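# Four arms sort items into sticker-colored containers

## Task

Put every item into the container whose color matches the color of that item's sticker.

## Robot and tools

Setup: four identical i2rt Big YAM arms named arm1, arm2, arm3 and arm4. Each has six revolute joints, a two-finger gripper and a wrist camera that sits above the hand and looks toward the fingertips. Room cameras: cam_room_a1, cam_room_a2, cam_room_b1, cam_room_b2. Wrist cameras: arm1_cam_wrist to arm4_cam_wrist. Reach is roughly 1.0 m from the joint1 axis.

Scene frame: one shared frame, origin on the floor, +z up, metres. Arm feet (base_link; each foot's own +x is the direction the arm unfolds at joint1 = 0): arm1 at (-0.644, +1.377, +0.914) quat_wxyz (+0.682, +0.007, +0.004, +0.731); arm2 at (-0.655, -0.555, +0.928) quat (+0.747, +0.002, +0.000, -0.665); arm3 at (+0.651, -1.332, +0.868) quat (+0.663, -0.004, -0.006, -0.748); arm4 at (+0.648, +0.477, +0.879) quat (+0.687, +0.001, +0.003, +0.727). The "hand" point lies between the finger pads, about 1 cm short of the tips. Fingers point along the hand's +z; they open and close along its y. hand_target is where the hand would be at the joint targets currently held; under load the hand may sit short of it. Printed hand positions get less accurate at long reach.

Tool move: one action for any subset of arms. Each arm key (arm1..arm4) takes an object with "joints", "target" (plus optional "speed"), or both. Arms left out receive nothing new but may still be driving toward older targets.
- joints: absolute targets by name. joint1_rad -2.879..2.879 (rotation about the foot, positive counter-clockwise seen from above); joint2_rad 0..3.141 (shoulder, 0 = upper arm back and near level, increasing lifts it up then forward); joint3_rad 0..3.019 (elbow, 0 = folded, increasing opens); joint4_rad -1.692..1.57 (hand pitch, positive tilts fingers up); joint5_rad -1.57..1.57 (sideways hand swing, positive toward the arm's right); joint6_rad -2.094..2.094 (roll, positive clockwise viewed from behind the hand); gripper_m 0..0.093, the absolute fingertip gap in metres. Done tolerances: ±0.045, ±0.14, ±0.09, ±0.055, ±0.03, ±0.035 rad, gripper ±0.003 m.
- target: one 7-number list per arm, [x, y, z, qw, qx, qy, qz], an absolute hand pose in the scene frame, same format as the printed "hand" line. The hand travels a straight line from its current hand_target toward it. If target is present, joints may contain only gripper_m.
- speed: top path speed in m/s, 0.002..0.5, default 0.25; only valid with target. Rotation is capped at twice this value in rad/s.
- cameras: list of names, ["all"], or []. If omitted, a move with no action shows all cameras; otherwise none.
All motions in one action start at once; all hand paths finish together, paced by the slowest. Paths last 0.5..10 s and are cut off at 10 s; an action never exceeds 15 s. The controller limits each step to 100 mm and 20 degrees ahead of the measured hand, so expect lag, drift, overshoot of speed near full stretch, and final errors of a centimetre or more. Paths do not avoid objects or other arms. Unknown keys make a call invalid; out-of-range values get it refused, and a refusal cancels the remaining move, wait and finished_scene calls of that reply.

Reading results: a "move" line lists each arm sent motion with "done" or its worst status. joint_status/hand_status words: "off_target" (stopped away, may still push), "time_out" (joints keep a nearby target and keep pushing; on_its_own lists unfinished ones; resend the reported position to relax), "not_followed" / "joint command not followed" / "pose unreachable" (a safety or self-collision check withheld the command; the gripper part still runs). "as last shown" marks arms not in the action, whose lines repeat earlier values. "within noise" means joint velocities are essentially zero. Joint velocities are rad/s (gripper m/s). Joint torques include gravity, have offsets and noise, and numbers 3 and 4 wrap at ±28 N m. A move with no action prints full state, the scene number and images; image frames can trail the state slightly.

Gripping: when squeezing a rigid part, gripper_m may read up to 0.005 m under its width (some grippers up to 0.002 over). Closed on nothing reads 0.000..0.003. To grip firmly, command about 0.005 m below the width read at first contact, deeper for soft, small or round items; soft items get crushed more by smaller targets. Open well above the reading to release. Force limit is roughly 50..64 N per pad.

Other tools: wait(seconds 0..10, optional cameras) lets time pass with no new command. zoom_image(camera, region [x0, y0, x1, y1] in pixels, origin top-left, at most 504 by 504) enlarges a camera's latest image. read_manual(section "licences") returns licence text only. finished_scene(scene = current scene number) ends the scene irreversibly; later calls apply to the next scene. The goal must hold without the robot.

Avoid: dropping items or releasing them while moving, pushing anything off the work area or onto the floor, slamming into fixed or heavy things, and hard contact between arms, including closing a gripper on another arm's fingers (the collision check can be late and ignores fingers, gripper housings and wrist cameras). Arms keep pushing after contact; sustained pushing, stretched poses or held loads heat motors. MOTOR HOT appears at 85 °C; at 100 °C the arm goes limp for 30..60 s or more (OVER-TEMPERATURE FAULT, keys say "limit_stop_at_motor_heat"; resend targets afterward). Loose objects may occasionally be nudged by outside disturbances. Smooth, efficient motion is preferred, and the scene keeps running while the operator thinks.

Each tool is called after ">>>" as name([rows], argument=value, ...), one row to a line, values as JSON.

## Session

>>> move()

Scene clock: 0.00 s.
Joint torques (N m): no reading
Motor temperatures (°C): arm1=[21 24 27 23 21 21 21] | arm2=[23 24 26 22 22 20 23] | arm3=[24 23 24 23 24 23 23] | arm4=[22 22 24 22 24 21 24]
Heat: arm1: hottest joint3_rad 27 °C; arm2: hottest joint3_rad 26 °C; arm3: hottest joint1_rad 24 °C; arm4: hottest joint3_rad 24 °C.
Joint velocities: within noise
arm1.joint_positions: joint1_rad=-0.168 joint2_rad=+0.560 joint3_rad=+1.361 joint4_rad=-1.410 joint5_rad=+0.240 joint6_rad=+0.692 gripper_m=+0.09396
arm1.joint_status: not commanded
arm1.hand: x=-0.5739 y=+1.5732 z=+1.4376 quat_wxyz=(-0.303, +0.280, -0.837, -0.359) (m; scene frame)
arm1.hand_target: x=-0.5739 y=+1.5706 z=+1.4504 quat_wxyz=(-0.308, +0.276, -0.832, -0.370) (m; scene frame)
arm1.hand_status: not commanded
arm2.joint_positions: joint1_rad=+0.198 joint2_rad=+0.483 joint3_rad=+1.641 joint4_rad=-1.210 joint5_rad=-0.086 joint6_rad=-0.484 gripper_m=+0.09396
arm2.joint_status: not commanded
arm2.hand: x=-0.6060 y=-0.6654 z=+1.6315 quat_wxyz=(-0.468, -0.246, -0.683, +0.505) (m; scene frame)
arm2.hand_target: x=-0.6080 y=-0.6596 z=+1.6377 quat_wxyz=(-0.472, -0.243, -0.677, +0.510) (m; scene frame)
arm2.hand_status: not commanded
arm3.joint_positions: joint1_rad=+0.130 joint2_rad=+0.645 joint3_rad=+1.695 joint4_rad=-1.138 joint5_rad=+0.075 joint6_rad=+0.392 gripper_m=+0.09396
arm3.joint_status: not commanded
arm3.hand: x=+0.6384 y=-1.5186 z=+1.5920 quat_wxyz=(-0.552, -0.621, -0.389, +0.398) (m; scene frame)
arm3.hand_target: x=+0.6384 y=-1.5137 z=+1.6002 quat_wxyz=(-0.558, -0.615, -0.384, +0.402) (m; scene frame)
arm3.hand_status: not commanded
arm4.joint_positions: joint1_rad=+0.147 joint2_rad=+0.437 joint3_rad=+1.709 joint4_rad=-1.566 joint5_rad=+0.245 joint6_rad=+0.670 gripper_m=+0.09396
arm4.joint_status: not commanded
arm4.hand: x=+0.6821 y=+0.5397 z=+1.5256 quat_wxyz=(-0.292, +0.355, -0.719, -0.522) (m; scene frame)
arm4.hand_target: x=+0.6830 y=+0.5357 z=+1.5308 quat_wxyz=(-0.294, +0.352, -0.714, -0.529) (m; scene frame)
arm4.hand_status: not commanded
pictures: arm1_cam_wrist, arm2_cam_wrist, arm3_cam_wrist, arm4_cam_wrist, cam_room_a1, cam_room_a2, cam_room_b1, cam_room_b2
Images, in order (width x height): arm1_cam_wrist 672x504, arm2_cam_wrist 672x504, arm3_cam_wrist 672x504, arm4_cam_wrist 672x504, cam_room_a1 672x504, cam_room_a2 672x504, cam_room_b1 672x504, cam_room_b2 672x504.

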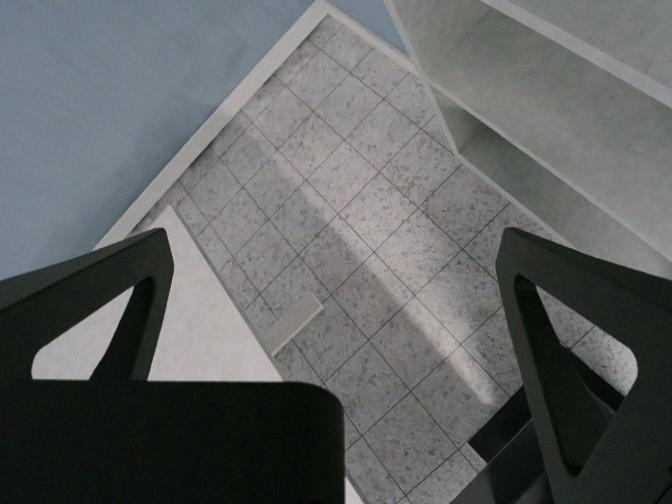

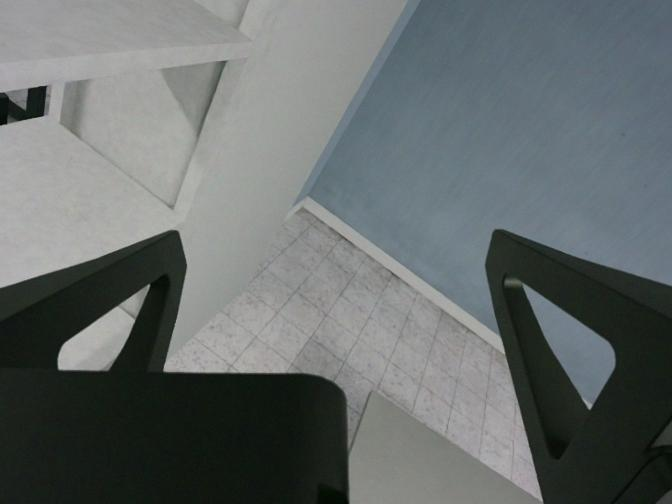

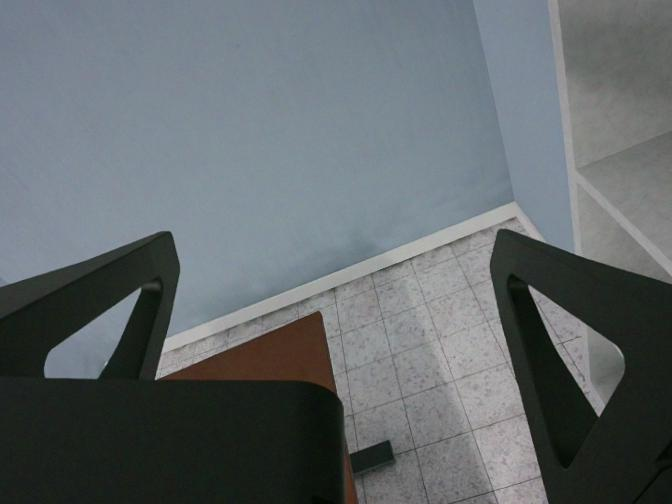

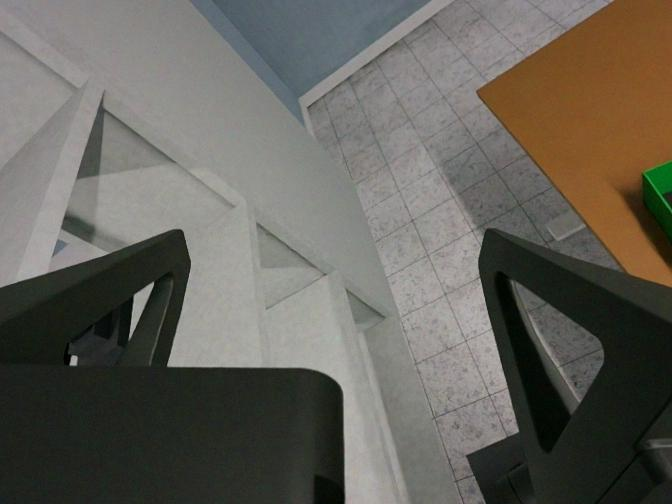

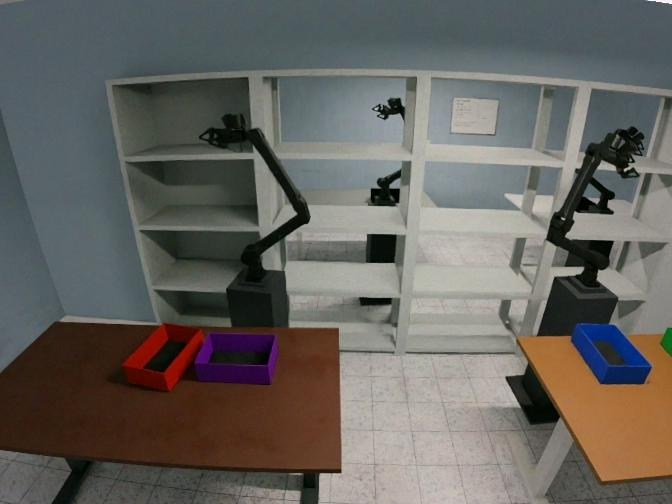

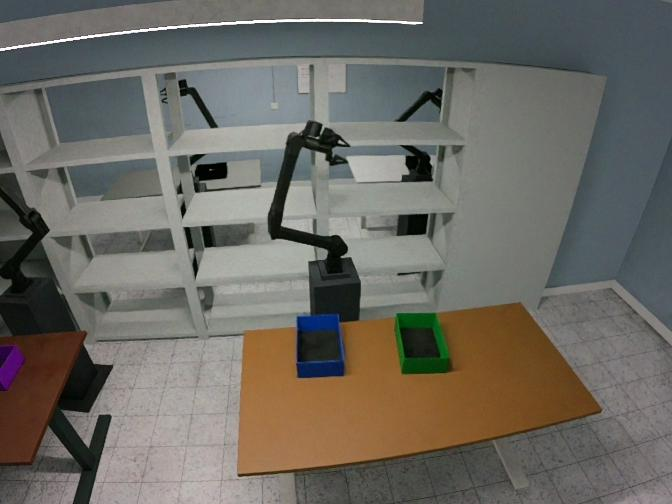

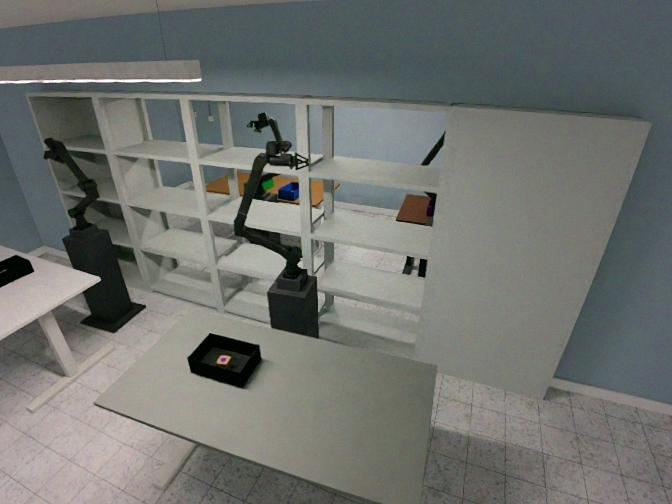

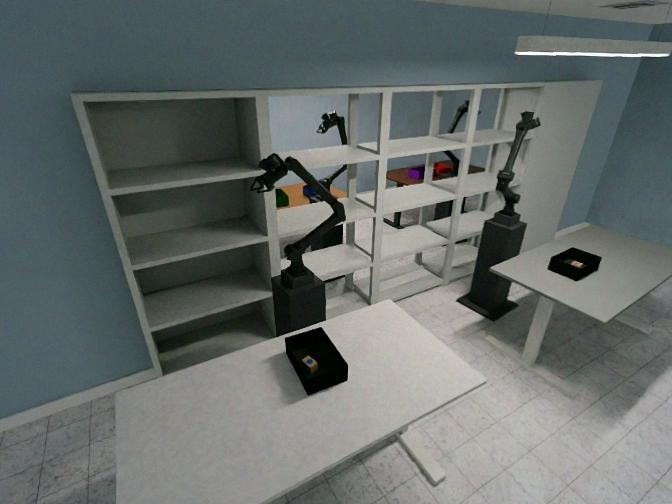

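>>> zoom_image(camera="cam_room_b1", region=[170, 320, 280, 400])

>>> zoom_image(camera="cam_room_b2", region=[270, 315, 370, 400])

Scaled by 4.582.

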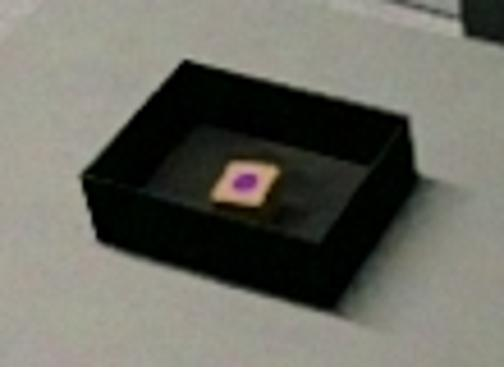

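Scaled by 5.040.

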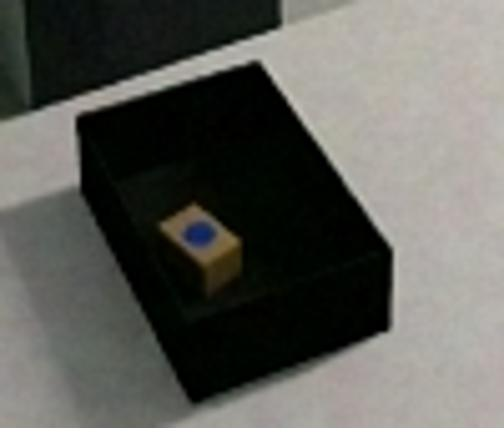

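>>> move(arm1={"joints":{"joint1_rad":1.36,"joint2_rad":1.5,"joint3_rad":1.4,"joint4_rad":-1.1,"joint5_rad":0,"joint6_rad":0}}, arm2={"joints":{"joint1_rad":-1.6,"joint2_rad":1.5,"joint3_rad":1.4,"joint4_rad":-1.1,"joint5_rad":0,"joint6_rad":0}}, arm3={"joints":{"joint1_rad":1.691,"joint2_rad":1.1,"joint3_rad":1.4,"joint4_rad":-1.2,"joint5_rad":0,"joint6_rad":0}}, arm4={"joints":{"joint1_rad":-1.63,"joint2_rad":1.1,"joint3_rad":1.4,"joint4_rad":-1.2,"joint5_rad":0,"joint6_rad":0}}, cameras=["arm1_cam_wrist","arm2_cam_wrist","arm3_cam_wrist","arm4_cam_wrist"])

Scene clock: 27.57 s.
Joint torques (N m): arm1=[-1.96 -12.34 13.01 1.21 0.07 -0.09] | arm2=[1.26 -15.91 11.08 1.68 -0.06 0.19] | arm3=[1.49 -7.47 11.58 0.95 0.13 -0.11] | arm4=[0.79 -8.7 11.3 1.4 0.03 -0.09]
Motor temperatures (°C): arm1=[21 24 30 23 21 21 21] | arm2=[23 25 27 22 22 20 23] | arm3=[24 23 26 23 24 23 23] | arm4=[22 22 25 22 24 21 24]
Heat: arm1: hottest joint3_rad 30 °C; arm2: hottest joint3_rad 27 °C; arm3: hottest joint3_rad 26 °C; arm4: hottest joint3_rad 25 °C.
move: arm1 done; arm2 done; arm3 done; arm4 done
Joint velocities: within noise
arm1.joint_positions: joint1_rad=+1.364 joint2_rad=+1.521 joint3_rad=+1.377 joint4_rad=-1.107 joint5_rad=-0.002 joint6_rad=+0.007 gripper_m=+0.09398
arm1.joint_status: all done
arm1.hand: x=-1.1620 y=+1.4494 z=+1.1445 quat_wxyz=(-0.010, +0.983, -0.071, -0.167) (m; scene frame)
arm1.hand_target: x=-1.1672 y=+1.4524 z=+1.1661 quat_wxyz=(-0.014, +0.979, -0.070, -0.191) (m; scene frame)
arm1.hand_status: not commanded
arm2.joint_positions: joint1_rad=-1.606 joint2_rad=+1.503 joint3_rad=+1.400 joint4_rad=-1.106 joint5_rad=+0.001 joint6_rad=-0.013 gripper_m=+0.09397
arm2.joint_status: all done
arm2.hand: x=-1.1857 y=-0.5989 z=+1.1686 quat_wxyz=(-0.004, -0.983, -0.047, +0.179) (m; scene frame)
arm2.hand_target: x=-1.1863 y=-0.6023 z=+1.1708 quat_wxyz=(-0.006, -0.982, -0.043, +0.183) (m; scene frame)
arm2.hand_status: not commanded
arm3.joint_positions: joint1_rad=+1.686 joint2_rad=+1.093 joint3_rad=+1.374 joint4_rad=-1.192 joint5_rad=-0.003 joint6_rad=+0.007 gripper_m=+0.09398
arm3.joint_status: all done
arm3.hand: x=+1.0775 y=-1.3286 z=+1.2756 quat_wxyz=(-0.324, -0.003, -0.946, +0.005) (m; scene frame)
arm3.hand_target: x=+1.0802 y=-1.3266 z=+1.2855 quat_wxyz=(-0.330, +0.002, -0.944, +0.007) (m; scene frame)
arm3.hand_status: not commanded
arm4.joint_positions: joint1_rad=-1.633 joint2_rad=+1.108 joint3_rad=+1.365 joint4_rad=-1.208 joint5_rad=+0.001 joint6_rad=+0.014 gripper_m=+0.09398
arm4.joint_status: all done
arm4.hand: x=+1.0767 y=+0.4756 z=+1.2722 quat_wxyz=(-0.303, -0.009, -0.953, +0.001) (m; scene frame)
arm4.hand_target: x=+1.0795 y=+0.4772 z=+1.2945 quat_wxyz=(-0.327, -0.001, -0.945, +0.002) (m; scene frame)
arm4.hand_status: not commanded
pictures: arm1_cam_wrist, arm2_cam_wrist, arm3_cam_wrist, arm4_cam_wrist
Images, in order (width x height): arm1_cam_wrist 672x504, arm2_cam_wrist 672x504, arm3_cam_wrist 672x504, arm4_cam_wrist 672x504.

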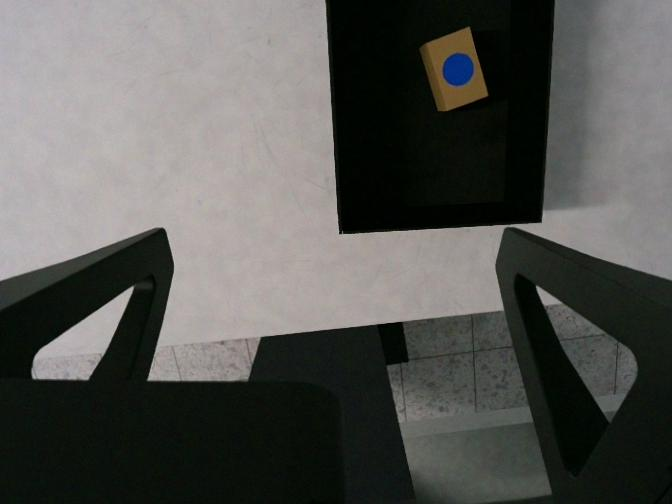

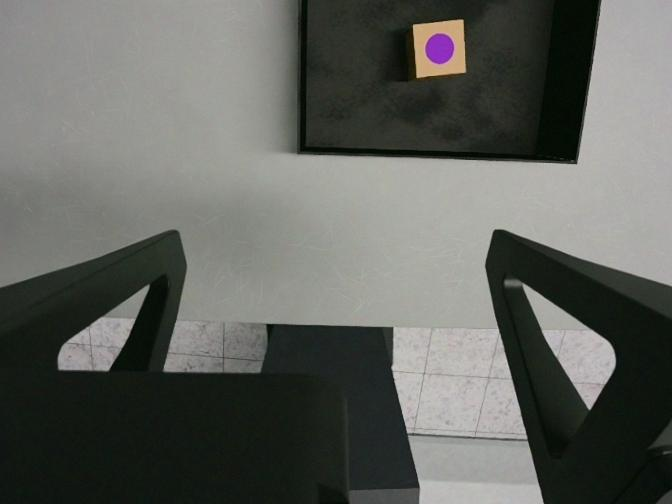

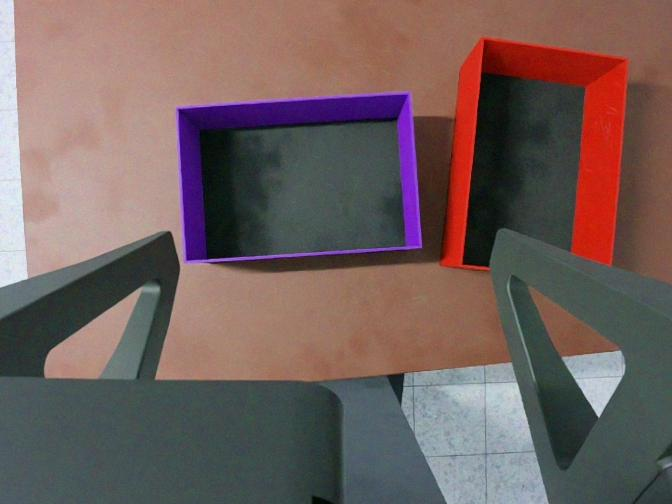

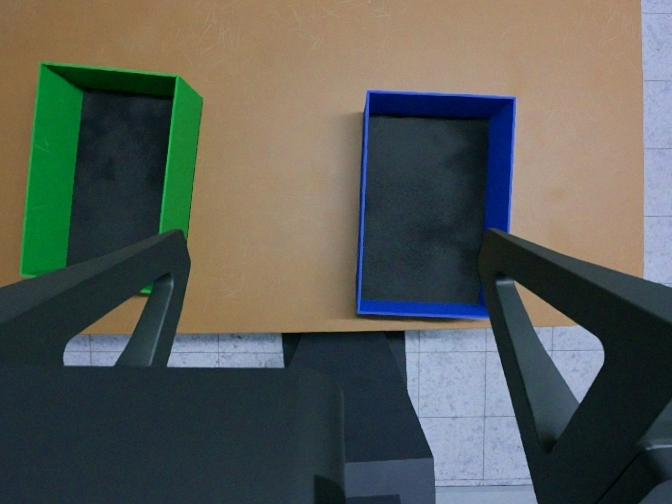

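>>> move(arm1={"target":[-1.22,1.584,0.92,-0.0174,-0.9799,-0.0987,0.1727],"speed":0.3}, arm2={"target":[-1.303,-0.495,0.92,-0.0166,-0.9803,-0.0943,0.1728],"speed":0.3}, cameras=["arm1_cam_wrist","arm2_cam_wrist"])

Scene clock: 60.73 s.
Joint torques (N m): arm1=[-1.79 -16.62 13.24 1.16 -0.22 -0.05] | arm2=[0.67 -21.07 13.03 1.96 -0.32 -0.07] | arm3=[1.49 -7.41 11.52 0.91 0.12 -0.12] | arm4=[1.32 -8.76 11.36 1.33 0.05 -0.09]
Motor temperatures (°C): arm1=[21 25 33 23 21 21 21] | arm2=[23 26 29 22 22 20 23] | arm3=[24 23 29 23 24 23 23] | arm4=[22 23 33 22 24 21 24]
Heat: arm1: hottest joint3_rad 33 °C; arm2: hottest joint3_rad 29 °C; arm3: hottest joint3_rad 29 °C; arm4: hottest joint3_rad 33 °C.
move: arm1 off_target; arm2 off_target
Joint velocities: within noise
arm1.joint_positions: joint1_rad=+1.104 joint2_rad=+1.981 joint3_rad=+1.302 joint4_rad=-0.694 joint5_rad=-0.188 joint6_rad=-0.562 gripper_m=+0.09398
arm1.joint_status: not commanded
arm1.hand: x=-1.1918 y=+1.5727 z=+0.8940 quat_wxyz=(+0.035, +0.986, +0.091, -0.138) (m; scene frame)
arm1.hand_target: x=-1.2182 y=+1.5834 z=+0.9210 quat_wxyz=(+0.017, +0.980, +0.099, -0.173) (m; scene frame)
arm1.hand_status: off_target (0.040 m and 4.6 deg from the pose sent, 0.268 m and 19.8 deg at the start)
arm2.joint_positions: joint1_rad=-1.808 joint2_rad=+2.024 joint3_rad=+1.392 joint4_rad=-0.662 joint5_rad=-0.104 joint6_rad=-0.278 gripper_m=+0.09397
arm2.joint_status: not commanded
arm2.hand: x=-1.2769 y=-0.4978 z=+0.9048 quat_wxyz=(-0.022, -0.986, -0.086, +0.144) (m; scene frame)
arm2.hand_target: x=-1.3016 y=-0.4951 z=+0.9209 quat_wxyz=(-0.016, -0.980, -0.094, +0.173) (m; scene frame)
arm2.hand_status: off_target (0.030 m and 3.5 deg from the pose sent, 0.294 m and 5.7 deg at the start)
arm3, arm4: as last shown
pictures: arm1_cam_wrist, arm2_cam_wrist
Images, in order (width x height): arm1_cam_wrist 672x504, arm2_cam_wrist 672x504.

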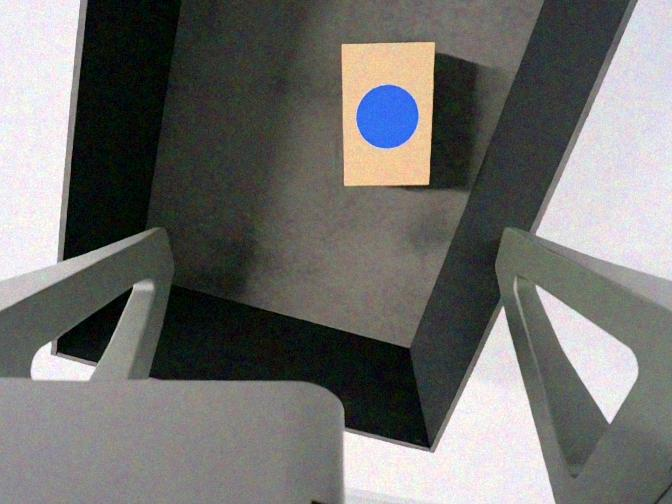

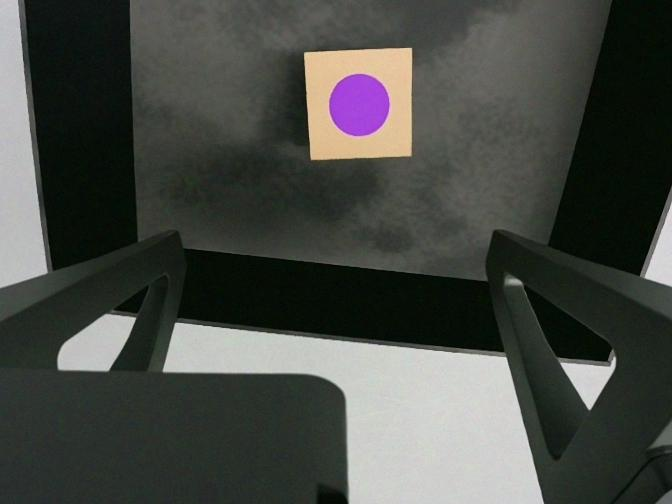

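>>> move(arm1={"target":[-1.24,1.604,0.845,-0.0174,-0.9799,-0.0987,0.1727],"speed":0.2,"joints":{"gripper_m":0.065}}, arm2={"target":[-1.328,-0.489,0.845,-0.0166,-0.9803,-0.0943,0.1728],"speed":0.2}, cameras=["arm1_cam_wrist","arm2_cam_wrist"])

Scene clock: 86.80 s.
Joint torques (N m): arm1=[-2.84 -18.32 11.85 1.16 -0.19 -0.08] | arm2=[0.26 -21.95 12.3 1.92 -0.3 -0.09] | arm3=[1.49 -7.36 11.6 0.9 0.14 -0.11] | arm4=[1.14 -9 11.45 1.4 0.09 -0.06]
Motor temperatures (°C): arm1=[21 26 33 23 21 21 21] | arm2=[23 26 33 22 22 20 23] | arm3=[24 23 30 23 24 23 23] | arm4=[22 23 37 22 24 21 24]
Heat: arm1: hottest joint3_rad 33 °C; arm2: hottest joint3_rad 33 °C; arm3: hottest joint3_rad 30 °C; arm4: hottest joint3_rad 37 °C.
move: arm1 off_target; arm2 off_target
Joint velocities: within noise
arm1.joint_positions: joint1_rad=+1.095 joint2_rad=+2.152 joint3_rad=+1.367 joint4_rad=-0.583 joint5_rad=-0.193 joint6_rad=-0.580 gripper_m=+0.06507
arm1.joint_status: all done
arm1.hand: x=-1.2147 y=+1.5872 z=+0.8235 quat_wxyz=(+0.034, +0.985, +0.096, -0.142) (m; scene frame)
arm1.hand_target: x=-1.2386 y=+1.6035 z=+0.8461 quat_wxyz=(+0.017, +0.980, +0.099, -0.172) (m; scene frame)
arm1.hand_status: off_target (0.037 m and 4.1 deg from the pose sent, 0.076 m and 4.6 deg at the start)
arm2.joint_positions: joint1_rad=-1.808 joint2_rad=+2.191 joint3_rad=+1.461 joint4_rad=-0.558 joint5_rad=-0.106 joint6_rad=-0.283 gripper_m=+0.09397
arm2.joint_status: not commanded
arm2.hand: x=-1.3033 y=-0.4946 z=+0.8343 quat_wxyz=(-0.022, -0.985, -0.088, +0.148) (m; scene frame)
arm2.hand_target: x=-1.3268 y=-0.4890 z=+0.8459 quat_wxyz=(-0.016, -0.980, -0.094, +0.173) (m; scene frame)
arm2.hand_status: off_target (0.027 m and 3.1 deg from the pose sent, 0.079 m and 3.5 deg at the start)
arm3, arm4: as last shown
pictures: arm1_cam_wrist, arm2_cam_wrist
Images, in order (width x height): arm1_cam_wrist 672x504, arm2_cam_wrist 672x504.

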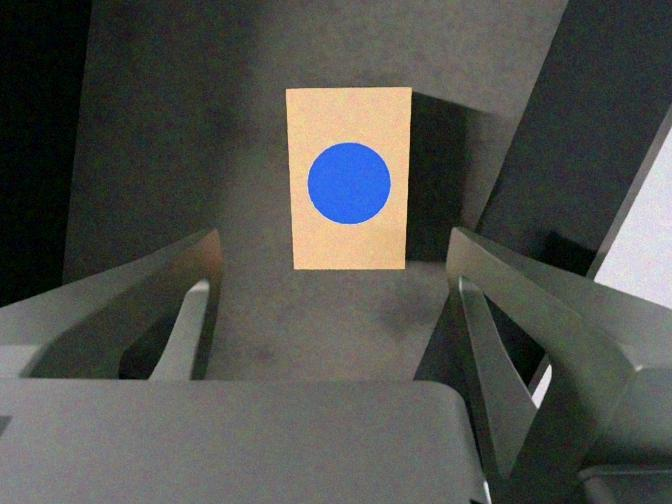

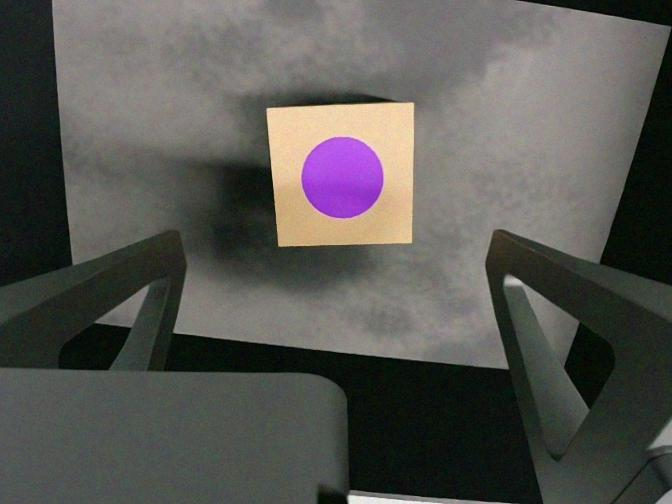

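>>> move(arm1={"target":[-1.243,1.609,0.787,-0.0174,-0.9799,-0.0987,0.1727],"speed":0.12}, arm2={"target":[-1.3325,-0.487,0.755,-0.0166,-0.9803,-0.0943,0.1728],"speed":0.12}, cameras=["arm1_cam_wrist","arm2_cam_wrist"])

Scene clock: 100.87 s.
Joint torques (N m): arm1=[-2.49 -16.32 11.4 1.33 -0.19 -0.09] | arm2=[0.21 -21.42 11.19 2.09 -0.31 -0.09] | arm3=[1.61 -7.41 11.54 0.95 0.13 -0.11] | arm4=[1.32 -8.88 11.47 1.28 0.09 -0.08]
Motor temperatures (°C): arm1=[21 26 34 23 22 21 21] | arm2=[23 27 33 22 22 20 23] | arm3=[24 24 31 23 24 23 23] | arm4=[22 23 38 22 24 21 24]
Heat: arm1: hottest joint3_rad 34 °C; arm2: hottest joint3_rad 33 °C; arm3: hottest joint3_rad 31 °C; arm4: hottest joint3_rad 38 °C.
move: arm1 off_target; arm2 off_target
Joint velocities: within noise
arm1.joint_positions: joint1_rad=+1.091 joint2_rad=+2.245 joint3_rad=+1.383 joint4_rad=-0.489 joint5_rad=-0.196 joint6_rad=-0.587 gripper_m=+0.06505
arm1.joint_status: not commanded
arm1.hand: x=-1.2215 y=+1.5923 z=+0.7789 quat_wxyz=(+0.031, +0.983, +0.098, -0.150) (m; scene frame)
arm1.hand_target: x=-1.2419 y=+1.6088 z=+0.7882 quat_wxyz=(+0.017, +0.980, +0.099, -0.173) (m; scene frame)
arm1.hand_status: off_target (0.028 m and 3.1 deg from the pose sent, 0.051 m and 4.1 deg at the start)
arm2.joint_positions: joint1_rad=-1.808 joint2_rad=+2.349 joint3_rad=+1.500 joint4_rad=-0.422 joint5_rad=-0.106 joint6_rad=-0.285 gripper_m=+0.09397
arm2.joint_status: not commanded
arm2.hand: x=-1.3132 y=-0.4932 z=+0.7566 quat_wxyz=(-0.020, -0.984, -0.089, +0.155) (m; scene frame)
arm2.hand_target: x=-1.3316 y=-0.4870 z=+0.7558 quat_wxyz=(-0.016, -0.980, -0.094, +0.173) (m; scene frame)
arm2.hand_status: off_target (0.020 m and 2.2 deg from the pose sent, 0.085 m and 3.1 deg at the start)
arm3, arm4: as last shown
pictures: arm1_cam_wrist, arm2_cam_wrist
Images, in order (width x height): arm1_cam_wrist 672x504, arm2_cam_wrist 672x504.

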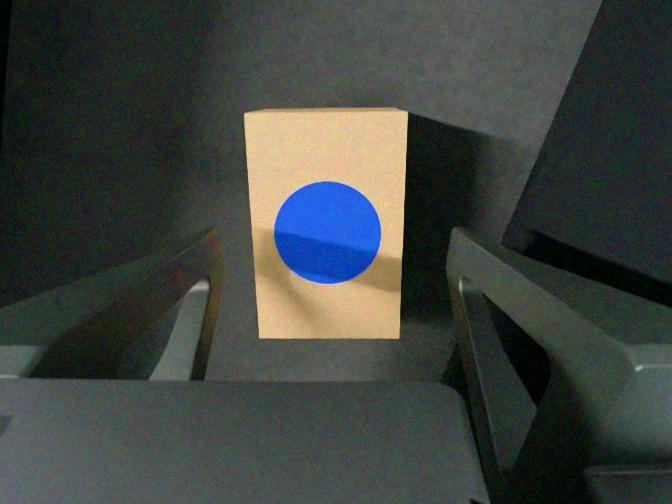

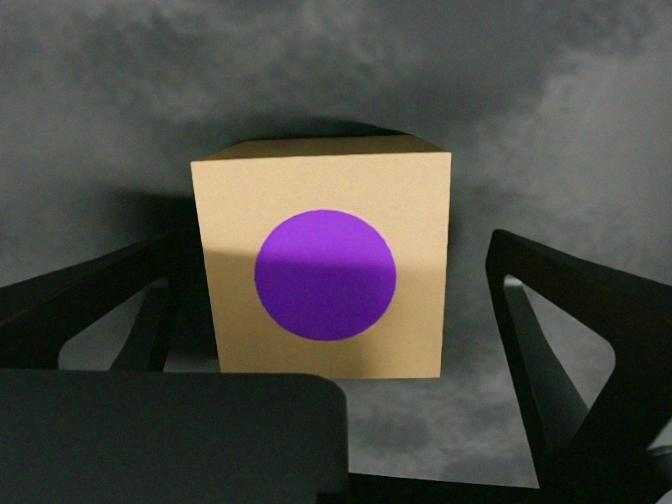

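>>> move(arm1={"target":[-1.2415,1.6065,0.742,-0.0174,-0.9799,-0.0987,0.1727],"speed":0.1}, arm2={"target":[-1.330,-0.490,0.733,-0.0166,-0.9803,-0.0943,0.1728],"speed":0.1}, cameras=["arm1_cam_wrist","arm2_cam_wrist"])

Scene clock: 107.37 s.
Joint torques (N m): arm1=[-2.32 -17.73 10.1 1.17 -0.12 -0.01] | arm2=[0.62 -20.95 10.78 2.03 -0.26 -0.03] | arm3=[1.44 -7.47 11.55 0.94 0.13 -0.12] | arm4=[1.03 -8.41 11.4 1.33 0.05 -0.09]
Motor temperatures (°C): arm1=[21 26 34 23 21 21 21] | arm2=[23 27 33 22 22 20 23] | arm3=[24 24 31 23 24 23 23] | arm4=[22 23 38 22 24 21 24]
Heat: arm1: hottest joint3_rad 34 °C; arm2: hottest joint3_rad 33 °C; arm3: hottest joint3_rad 31 °C; arm4: hottest joint3_rad 38 °C.
move: arm1 off_target; arm2 off_target
Joint velocities: within noise
arm1.joint_positions: joint1_rad=+1.090 joint2_rad=+2.336 joint3_rad=+1.398 joint4_rad=-0.407 joint5_rad=-0.196 joint6_rad=-0.588 gripper_m=+0.06505
arm1.joint_status: not commanded
arm1.hand: x=-1.2227 y=+1.5929 z=+0.7340 quat_wxyz=(+0.030, +0.983, +0.099, -0.153) (m; scene frame)
arm1.hand_target: x=-1.2406 y=+1.6064 z=+0.7427 quat_wxyz=(+0.017, +0.980, +0.099, -0.173) (m; scene frame)
arm1.hand_status: off_target (0.025 m and 2.7 deg from the pose sent, 0.044 m and 3.1 deg at the start)
arm2.joint_positions: joint1_rad=-1.808 joint2_rad=+2.382 joint3_rad=+1.503 joint4_rad=-0.382 joint5_rad=-0.106 joint6_rad=-0.285 gripper_m=+0.09397
arm2.joint_status: not commanded
arm2.hand: x=-1.3142 y=-0.4931 z=+0.7398 quat_wxyz=(-0.019, -0.983, -0.090, +0.160) (m; scene frame)
arm2.hand_target: x=-1.3291 y=-0.4901 z=+0.7335 quat_wxyz=(-0.017, -0.980, -0.094, +0.173) (m; scene frame)
arm2.hand_status: off_target (0.017 m and 1.6 deg from the pose sent, 0.029 m and 2.2 deg at the start)
arm3, arm4: as last shown
pictures: arm1_cam_wrist, arm2_cam_wrist
Images, in order (width x height): arm1_cam_wrist 672x504, arm2_cam_wrist 672x504.

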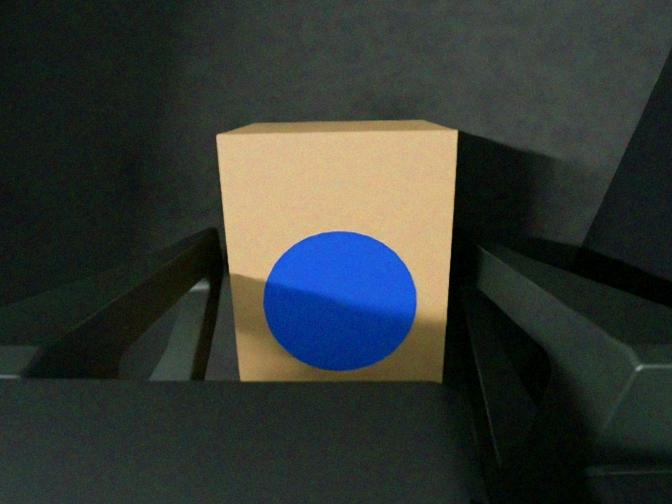

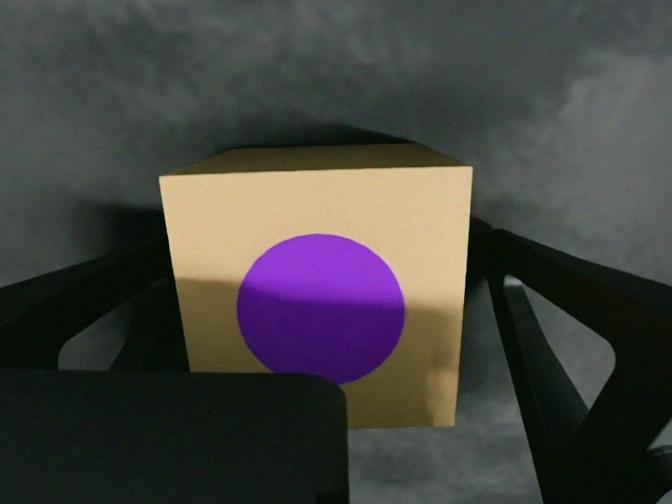

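>>> move(arm1={"joints":{"gripper_m":0.028}}, arm2={"joints":{"gripper_m":0.035}})

>>> move(arm1={"target":[-1.225,1.59,0.95,-0.0174,-0.9799,-0.0987,0.1727],"speed":0.2}, arm2={"target":[-1.31,-0.493,0.95,-0.0166,-0.9803,-0.0943,0.1728],"speed":0.2}, cameras=["arm1_cam_wrist","arm2_cam_wrist"])

Scene clock: 112.07 s.
Joint torques (N m): arm1=[-2.37 -17.55 9.81 1.26 -0.13 -0.02] | arm2=[0.5 -20.89 10.8 2.02 -0.23 -0.03] | arm3=[1.61 -7.41 11.58 0.92 0.12 -0.11] | arm4=[1.26 -8.82 11.34 1.24 0.05 -0.11]
Motor temperatures (°C): arm1=[21 26 34 23 21 21 21] | arm2=[23 28 33 22 22 20 23] | arm3=[24 24 31 23 24 23 23] | arm4=[22 23 39 22 24 21 24]
Heat: arm1: hottest joint3_rad 34 °C; arm2: hottest joint3_rad 33 °C; arm3: hottest joint3_rad 31 °C; arm4: hottest joint3_rad 39 °C.
move: arm1 off_target; arm2 off_target
Joint velocities: within noise
arm1.joint_positions: joint1_rad=+1.090 joint2_rad=+2.336 joint3_rad=+1.399 joint4_rad=-0.407 joint5_rad=-0.197 joint6_rad=-0.588 gripper_m=+0.04401
arm1.joint_status: gripper_m off_target (ended at +0.04403, target +0.02800)
arm1.hand: x=-1.2230 y=+1.5930 z=+0.7341 quat_wxyz=(+0.030, +0.983, +0.099, -0.153) (m; scene frame)
arm1.hand_target: x=-1.2406 y=+1.6063 z=+0.7427 quat_wxyz=(+0.017, +0.980, +0.099, -0.173) (m; scene frame)
arm1.hand_status: not commanded
arm2.joint_positions: joint1_rad=-1.808 joint2_rad=+2.382 joint3_rad=+1.503 joint4_rad=-0.382 joint5_rad=-0.107 joint6_rad=-0.285 gripper_m=+0.05304
arm2.joint_status: gripper_m off_target (ended at +0.05306, target +0.03500)
arm2.hand: x=-1.3142 y=-0.4932 z=+0.7399 quat_wxyz=(-0.019, -0.983, -0.090, +0.160) (m; scene frame)
arm2.hand_target: x=-1.3291 y=-0.4901 z=+0.7335 quat_wxyz=(-0.017, -0.980, -0.094, +0.173) (m; scene frame)
arm2.hand_status: not commanded
arm3, arm4: as last shown
pictures: none

Scene clock: 113.87 s.
Joint torques (N m): arm1=[-1.32 -17.03 11.12 0.35 -0.15 0.11] | arm2=[0.56 -22.36 9.89 0.9 -0.25 -0.03] | arm3=[1.44 -7.36 11.55 0.94 0.13 -0.11] | arm4=[1.08 -8.47 11.38 1.31 0.04 -0.09]
Motor temperatures (°C): arm1=[21 26 34 23 21 21 21] | arm2=[23 28 32 22 22 20 23] | arm3=[24 24 31 23 24 23 23] | arm4=[22 23 39 22 24 21 24]
Heat: arm1: hottest joint3_rad 34 °C; arm2: hottest joint3_rad 32 °C; arm3: hottest joint3_rad 31 °C; arm4: hottest joint3_rad 39 °C.
move: arm1 off_target; arm2 done
Joint velocities: within noise
arm1.joint_positions: joint1_rad=+1.090 joint2_rad=+1.958 joint3_rad=+1.387 joint4_rad=-0.747 joint5_rad=-0.193 joint6_rad=-0.585 gripper_m=+0.04401
arm1.joint_status: not commanded
arm1.hand: x=-1.2160 y=+1.5914 z=+0.9355 quat_wxyz=(+0.022, +0.981, +0.098, -0.164) (m; scene frame)
arm1.hand_target: x=-1.2246 y=+1.5900 z=+0.9499 quat_wxyz=(+0.018, +0.980, +0.099, -0.173) (m; scene frame)
arm1.hand_status: off_target (0.017 m and 1.2 deg from the pose sent, 0.216 m and 2.6 deg at the start)
arm2.joint_positions: joint1_rad=-1.808 joint2_rad=+2.014 joint3_rad=+1.492 joint4_rad=-0.708 joint5_rad=-0.107 joint6_rad=-0.285 gripper_m=+0.05304
arm2.joint_status: not commanded
arm2.hand: x=-1.3117 y=-0.4942 z=+0.9473 quat_wxyz=(-0.016, -0.980, -0.090, +0.175) (m; scene frame)
arm2.hand_target: x=-1.3100 y=-0.4930 z=+0.9500 quat_wxyz=(-0.017, -0.980, -0.094, +0.173) (m; scene frame)
arm2.hand_status: done (0.003 m and 0.5 deg from the pose sent, 0.210 m and 1.6 deg at the start)
arm3, arm4: as last shown
pictures: arm1_cam_wrist, arm2_cam_wrist
Images, in order (width x height): arm1_cam_wrist 672x504, arm2_cam_wrist 672x504.

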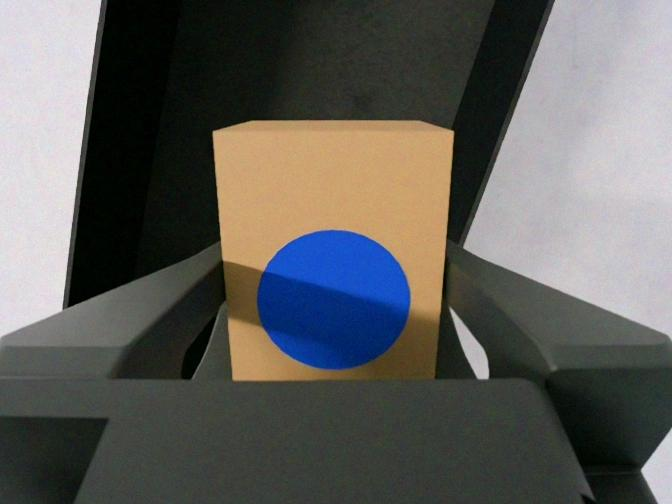

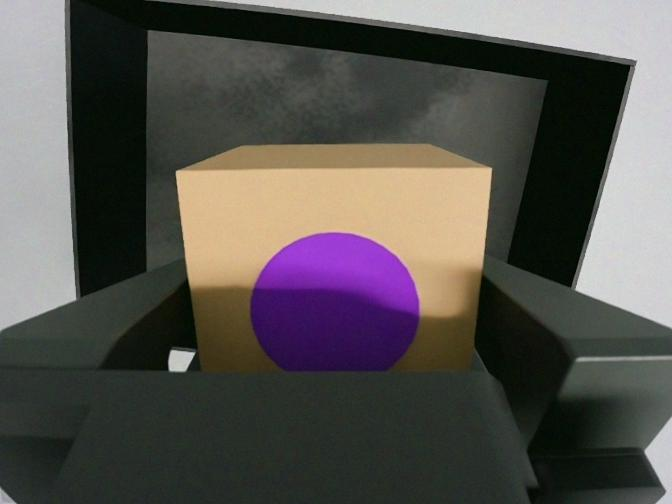

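>>> move(arm1={"joints":{"joint2_rad":0.55,"joint3_rad":1.4,"joint4_rad":-1.0}}, arm2={"joints":{"joint2_rad":0.55,"joint3_rad":1.4,"joint4_rad":-1.0}})

>>> move(arm1={"joints":{"joint1_rad":-2.271,"joint5_rad":0,"joint6_rad":0}}, arm2={"joints":{"joint1_rad":0.925,"joint5_rad":0,"joint6_rad":0}})

>>> move(arm1={"joints":{"joint2_rad":1.072,"joint3_rad":0.85,"joint4_rad":-0.563}}, arm2={"joints":{"joint2_rad":1.072,"joint3_rad":0.85,"joint4_rad":-0.563}}, cameras=["arm1_cam_wrist","arm2_cam_wrist","cam_room_a1","cam_room_a2"])

Scene clock: 125.00 s.
Joint torques (N m): arm1=[-0.97 6.12 9.85 1.47 0.04 0.13] | arm2=[0.5 1.96 9.95 2.13 -0.13 -0.01] | arm3=[1.44 -7.3 11.56 0.95 0.13 -0.11] | arm4=[0.79 -8.64 11.44 1.36 0.04 -0.05]
Motor temperatures (°C): arm1=[21 26 33 23 21 21 22] | arm2=[23 28 32 22 22 20 23] | arm3=[24 24 31 23 24 23 23] | arm4=[22 23 39 22 24 21 24]
Heat: arm1: hottest joint3_rad 33 °C; arm2: hottest joint3_rad 32 °C; arm3: hottest joint3_rad 31 °C; arm4: hottest joint3_rad 39 °C.
move: arm1 done; arm2 done
Joint velocities: within noise
arm1.joint_positions: joint1_rad=+1.090 joint2_rad=+0.543 joint3_rad=+1.384 joint4_rad=-0.991 joint5_rad=-0.193 joint6_rad=-0.584 gripper_m=+0.04399
arm1.joint_status: all done
arm1.hand: x=-0.8574 y=+1.4374 z=+1.5498 quat_wxyz=(-0.248, +0.742, +0.126, -0.611) (m; scene frame)
arm1.hand_target: x=-0.8568 y=+1.4353 z=+1.5544 quat_wxyz=(-0.244, +0.741, +0.126, -0.613) (m; scene frame)
arm1.hand_status: not commanded
arm2.joint_positions: joint1_rad=-1.808 joint2_rad=+0.549 joint3_rad=+1.388 joint4_rad=-0.988 joint5_rad=-0.107 joint6_rad=-0.285 gripper_m=+0.05303
arm2.joint_status: all done
arm2.hand: x=-0.8905 y=-0.5473 z=+1.5611 quat_wxyz=(+0.093, -0.752, -0.098, +0.645) (m; scene frame)
arm2.hand_target: x=-0.8878 y=-0.5474 z=+1.5640 quat_wxyz=(+0.096, -0.752, -0.102, +0.645) (m; scene frame)
arm2.hand_status: not commanded
arm3, arm4: as last shown
pictures: none

Scene clock: 127.47 s.
Joint torques (N m): arm1=[-2.37 5.77 10.1 1.43 -0.05 0.13] | arm2=[1.14 2.08 9.88 2.1 0.05 0.22] | arm3=[1.44 -7.3 11.55 0.92 0.15 -0.12] | arm4=[0.79 -9.23 11.33 1.25 0.06 -0.12]
Motor temperatures (°C): arm1=[21 26 33 23 21 21 22] | arm2=[23 28 32 22 22 20 23] | arm3=[24 24 31 23 24 23 23] | arm4=[22 23 40 22 24 21 24]
Heat: arm1: hottest joint3_rad 33 °C; arm2: hottest joint3_rad 32 °C; arm3: hottest joint3_rad 31 °C; arm4: hottest joint3_rad 40 °C.
move: arm1 done; arm2 done
Joint velocities: within noise
arm1.joint_positions: joint1_rad=-2.264 joint2_rad=+0.543 joint3_rad=+1.384 joint4_rad=-0.991 joint5_rad=+0.002 joint6_rad=-0.007 gripper_m=+0.04398
arm1.joint_status: all done
arm1.hand: x=-0.4455 y=+1.2390 z=+1.5423 quat_wxyz=(-0.613, -0.230, -0.727, +0.204) (m; scene frame)
arm1.hand_target: x=-0.4470 y=+1.2385 z=+1.5470 quat_wxyz=(-0.614, -0.235, -0.726, +0.203) (m; scene frame)
arm1.hand_status: not commanded
arm2.joint_positions: joint1_rad=+0.920 joint2_rad=+0.549 joint3_rad=+1.388 joint4_rad=-0.988 joint5_rad=-0.001 joint6_rad=-0.015 gripper_m=+0.05305
arm2.joint_status: all done
arm2.hand: x=-0.4544 y=-0.6770 z=+1.5614 quat_wxyz=(-0.629, -0.195, -0.732, +0.175) (m; scene frame)
arm2.hand_target: x=-0.4562 y=-0.6748 z=+1.5643 quat_wxyz=(-0.630, -0.199, -0.732, +0.169) (m; scene frame)
arm2.hand_status: not commanded
arm3.joint_positions: joint1_rad=+1.686 joint2_rad=+1.093 joint3_rad=+1.374 joint4_rad=-1.192 joint5_rad=-0.003 joint6_rad=+0.007 gripper_m=+0.09398
arm3.joint_status: not commanded
arm3.hand: x=+1.0775 y=-1.3286 z=+1.2756 quat_wxyz=(-0.324, -0.003, -0.946, +0.005) (m; scene frame)
arm3.hand_target: x=+1.0802 y=-1.3266 z=+1.2855 quat_wxyz=(-0.330, +0.002, -0.944, +0.007) (m; scene frame)
arm3.hand_status: not commanded
arm4.joint_positions: joint1_rad=-1.633 joint2_rad=+1.108 joint3_rad=+1.365 joint4_rad=-1.208 joint5_rad=+0.001 joint6_rad=+0.014 gripper_m=+0.09398
arm4.joint_status: not commanded
arm4.hand: x=+1.0767 y=+0.4756 z=+1.2722 quat_wxyz=(-0.303, -0.009, -0.953, +0.001) (m; scene frame)
arm4.hand_target: x=+1.0795 y=+0.4772 z=+1.2945 quat_wxyz=(-0.327, -0.001, -0.945, +0.002) (m; scene frame)
arm4.hand_status: not commanded
pictures: none

Scene clock: 128.90 s.
Joint torques (N m): arm1=[-2.55 -6.12 15.08 2.22 -0.05 0.1] | arm2=[1.14 -9.23 13.22 3.04 0.04 0.21] | arm3=[1.55 -7.47 11.54 0.91 0.13 -0.11] | arm4=[0.79 -8.88 11.36 1.31 0.07 -0.11]
Motor temperatures (°C): arm1=[21 26 33 23 21 21 22] | arm2=[23 28 32 22 22 20 23] | arm3=[24 24 31 23 24 23 23] | arm4=[22 23 40 22 24 21 24]
Heat: arm1: hottest joint3_rad 33 °C; arm2: hottest joint3_rad 32 °C; arm3: hottest joint3_rad 31 °C; arm4: hottest joint3_rad 40 °C.
move: arm1 done; arm2 done
Joint velocities: within noise
arm1.joint_positions: joint1_rad=-2.264 joint2_rad=+1.080 joint3_rad=+0.810 joint4_rad=-0.583 joint5_rad=+0.002 joint6_rad=-0.007 gripper_m=+0.04398
arm1.joint_status: all done
arm1.hand: x=-0.2885 y=+1.1223 z=+1.1155 quat_wxyz=(-0.326, -0.284, -0.895, +0.111) (m; scene frame)
arm1.hand_target: x=-0.2783 y=+1.1117 z=+1.1438 quat_wxyz=(-0.357, -0.286, -0.881, +0.120) (m; scene frame)
arm1.hand_status: not commanded
arm2.joint_positions: joint1_rad=+0.920 joint2_rad=+1.080 joint3_rad=+0.828 joint4_rad=-0.586 joint5_rad=-0.001 joint6_rad=-0.015 gripper_m=+0.05305
arm2.joint_status: all done
arm2.hand: x=-0.2776 y=-0.7798 z=+1.1455 quat_wxyz=(-0.346, -0.240, -0.902, +0.095) (m; scene frame)
arm2.hand_target: x=-0.2687 y=-0.7827 z=+1.1642 quat_wxyz=(-0.370, -0.242, -0.891, +0.098) (m; scene frame)
arm2.hand_status: not commanded
arm3, arm4: as last shown
pictures: arm1_cam_wrist, arm2_cam_wrist, cam_room_a1, cam_room_a2
Images, in order (width x height): arm1_cam_wrist 672x504, arm2_cam_wrist 672x504, cam_room_a1 672x504, cam_room_a2 672x504.

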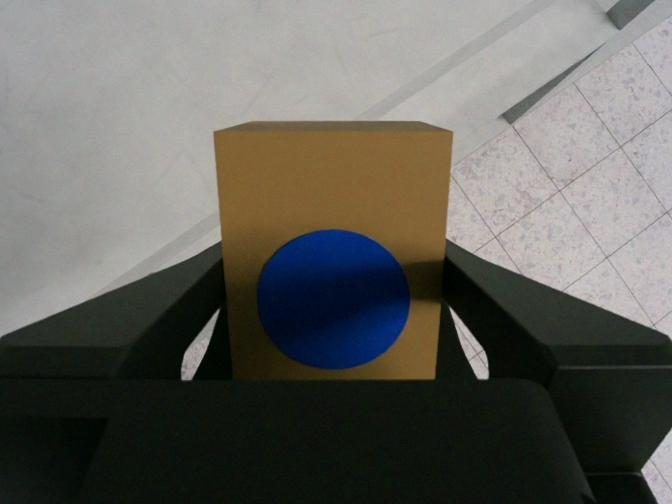

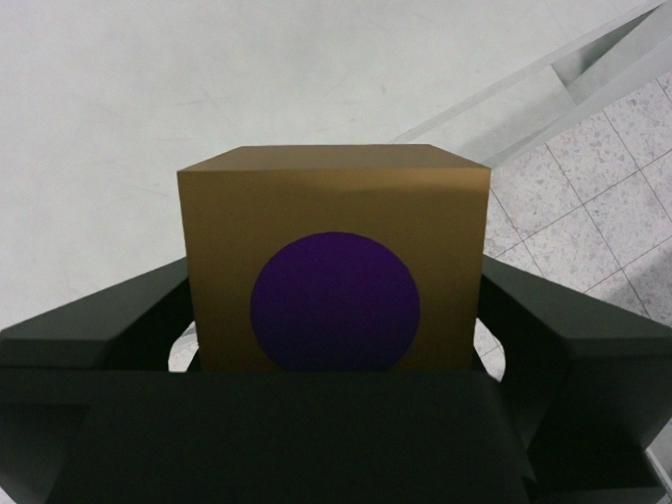

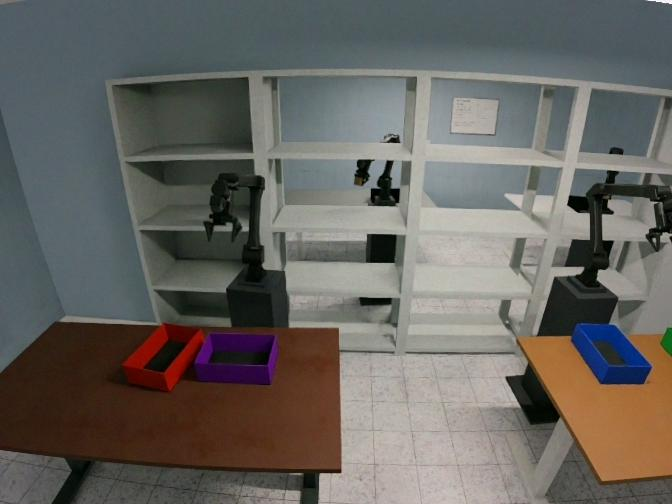

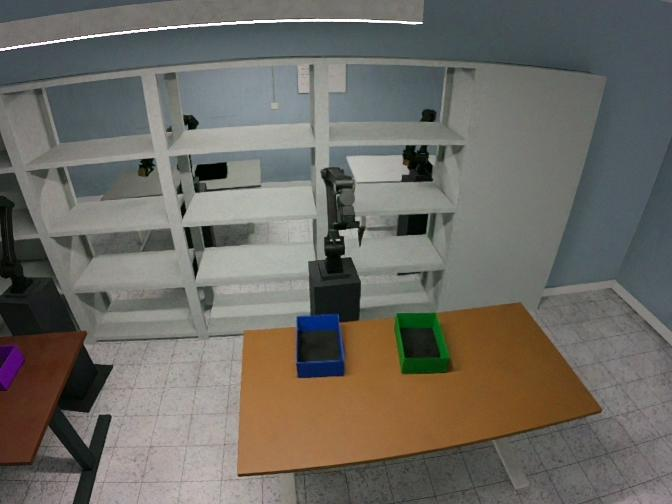

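>>> move(arm1={"target":[-0.04,0.93,1.09,0.2461,0.2992,0.9184,-0.0802],"speed":0.25}, arm2={"target":[-0.04,-0.92,1.09,0.2497,0.2533,0.9321,-0.0679],"speed":0.25})

>>> move(arm1={"target":[-0.01,0.905,1.045,0.1487,0.3060,0.9391,-0.0485],"speed":0.15}, arm2={"target":[0.0,-0.95,1.045,0.1509,0.2590,0.9531,-0.0410],"speed":0.15}, cameras=["arm1_cam_wrist","arm2_cam_wrist"])

Scene clock: 138.77 s.
Joint torques (N m): arm1=[-3.02 -18.84 17.47 0.84 -0.02 0.06] | arm2=[0.79 -20.66 16.55 1.17 0.1 0.17] | arm3=[1.67 -7.3 11.52 0.92 0.14 -0.12] | arm4=[0.79 -8.64 11.4 1.26 0.03 -0.08]
Motor temperatures (°C): arm1=[21 26 34 23 21 21 22] | arm2=[23 27 32 22 22 20 24] | arm3=[24 24 32 23 24 23 23] | arm4=[22 23 40 22 24 21 24]
Heat: arm1: hottest joint3_rad 34 °C; arm2: hottest joint3_rad 32 °C; arm3: hottest joint3_rad 32 °C; arm4: hottest joint3_rad 40 °C.
move: arm1 off_target; arm2 off_target
Joint velocities: within noise
arm1.joint_positions: joint1_rad=-2.270 joint2_rad=+1.999 joint3_rad=+1.803 joint4_rad=-0.897 joint5_rad=-0.010 joint6_rad=-0.007 gripper_m=+0.04398
arm1.joint_status: not commanded
arm1.hand: x=-0.0512 y=+0.9478 z=+1.0561 quat_wxyz=(-0.219, -0.296, -0.927, +0.071) (m; scene frame)
arm1.hand_target: x=-0.0419 y=+0.9315 z=+1.0902 quat_wxyz=(-0.246, -0.299, -0.918, +0.081) (m; scene frame)
arm1.hand_status: off_target (0.040 m and 3.5 deg from the pose sent, 0.315 m and 10.3 deg at the start)
arm2.joint_positions: joint1_rad=+0.920 joint2_rad=+1.910 joint3_rad=+1.633 joint4_rad=-0.808 joint5_rad=-0.001 joint6_rad=-0.015 gripper_m=+0.05305
arm2.joint_status: not commanded
arm2.hand: x=-0.0572 y=-0.9098 z=+1.0692 quat_wxyz=(-0.232, -0.249, -0.938, +0.063) (m; scene frame)
arm2.hand_target: x=-0.0414 y=-0.9192 z=+1.0902 quat_wxyz=(-0.250, -0.253, -0.932, +0.068) (m; scene frame)
arm2.hand_status: off_target (0.029 m and 2.3 deg from the pose sent, 0.281 m and 12.1 deg at the start)
arm3, arm4: as last shown
pictures: none

Scene clock: 140.40 s.
Joint torques (N m): arm1=[-2.9 -21.77 17.09 0.54 0.02 0.02] | arm2=[0.21 -24 16.39 0.76 0.04 0.11] | arm3=[1.55 -7.36 11.54 0.9 0.13 -0.12] | arm4=[1.03 -9 11.33 1.21 0.06 -0.09]
Motor temperatures (°C): arm1=[21 26 34 23 21 21 22] | arm2=[23 27 33 22 22 20 24] | arm3=[24 24 32 23 24 23 23] | arm4=[22 23 40 22 24 21 24]
Heat: arm1: hottest joint3_rad 34 °C; arm2: hottest joint3_rad 33 °C; arm3: hottest joint3_rad 32 °C; arm4: hottest joint3_rad 40 °C.
move: arm1 off_target; arm2 off_target
Joint velocities: within noise
arm1.joint_positions: joint1_rad=-2.272 joint2_rad=+2.296 joint3_rad=+2.255 joint4_rad=-1.254 joint5_rad=-0.010 joint6_rad=-0.007 gripper_m=+0.04398
arm1.joint_status: not commanded
arm1.hand: x=-0.0177 y=+0.9212 z=+1.0178 quat_wxyz=(-0.124, -0.304, -0.944, +0.040) (m; scene frame)
arm1.hand_target: x=-0.0115 y=+0.9061 z=+1.0452 quat_wxyz=(-0.149, -0.306, -0.939, +0.049) (m; scene frame)
arm1.hand_status: off_target (0.033 m and 3.0 deg from the pose sent, 0.060 m and 8.7 deg at the start)
arm2.joint_positions: joint1_rad=+0.920 joint2_rad=+2.203 joint3_rad=+2.064 joint4_rad=-1.145 joint5_rad=-0.001 joint6_rad=-0.015 gripper_m=+0.05305
arm2.joint_status: not commanded
arm2.hand: x=-0.0108 y=-0.9370 z=+1.0330 quat_wxyz=(-0.138, -0.254, -0.957, +0.036) (m; scene frame)
arm2.hand_target: x=-0.0012 y=-0.9495 z=+1.0451 quat_wxyz=(-0.152, -0.259, -0.953, +0.041) (m; scene frame)
arm2.hand_status: off_target (0.021 m and 1.7 deg from the pose sent, 0.074 m and 9.9 deg at the start)
arm3, arm4: as last shown
pictures: arm1_cam_wrist, arm2_cam_wrist
Images, in order (width x height): arm1_cam_wrist 672x504, arm2_cam_wrist 672x504.

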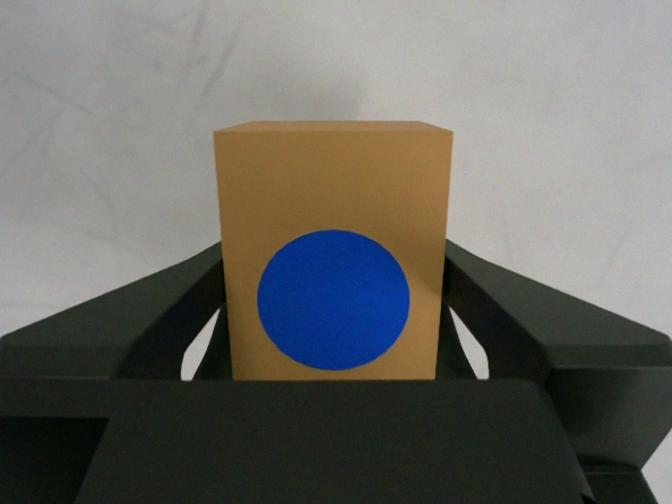

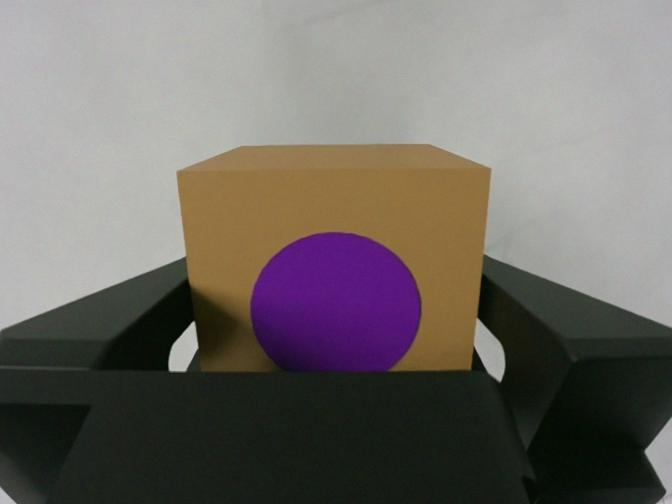

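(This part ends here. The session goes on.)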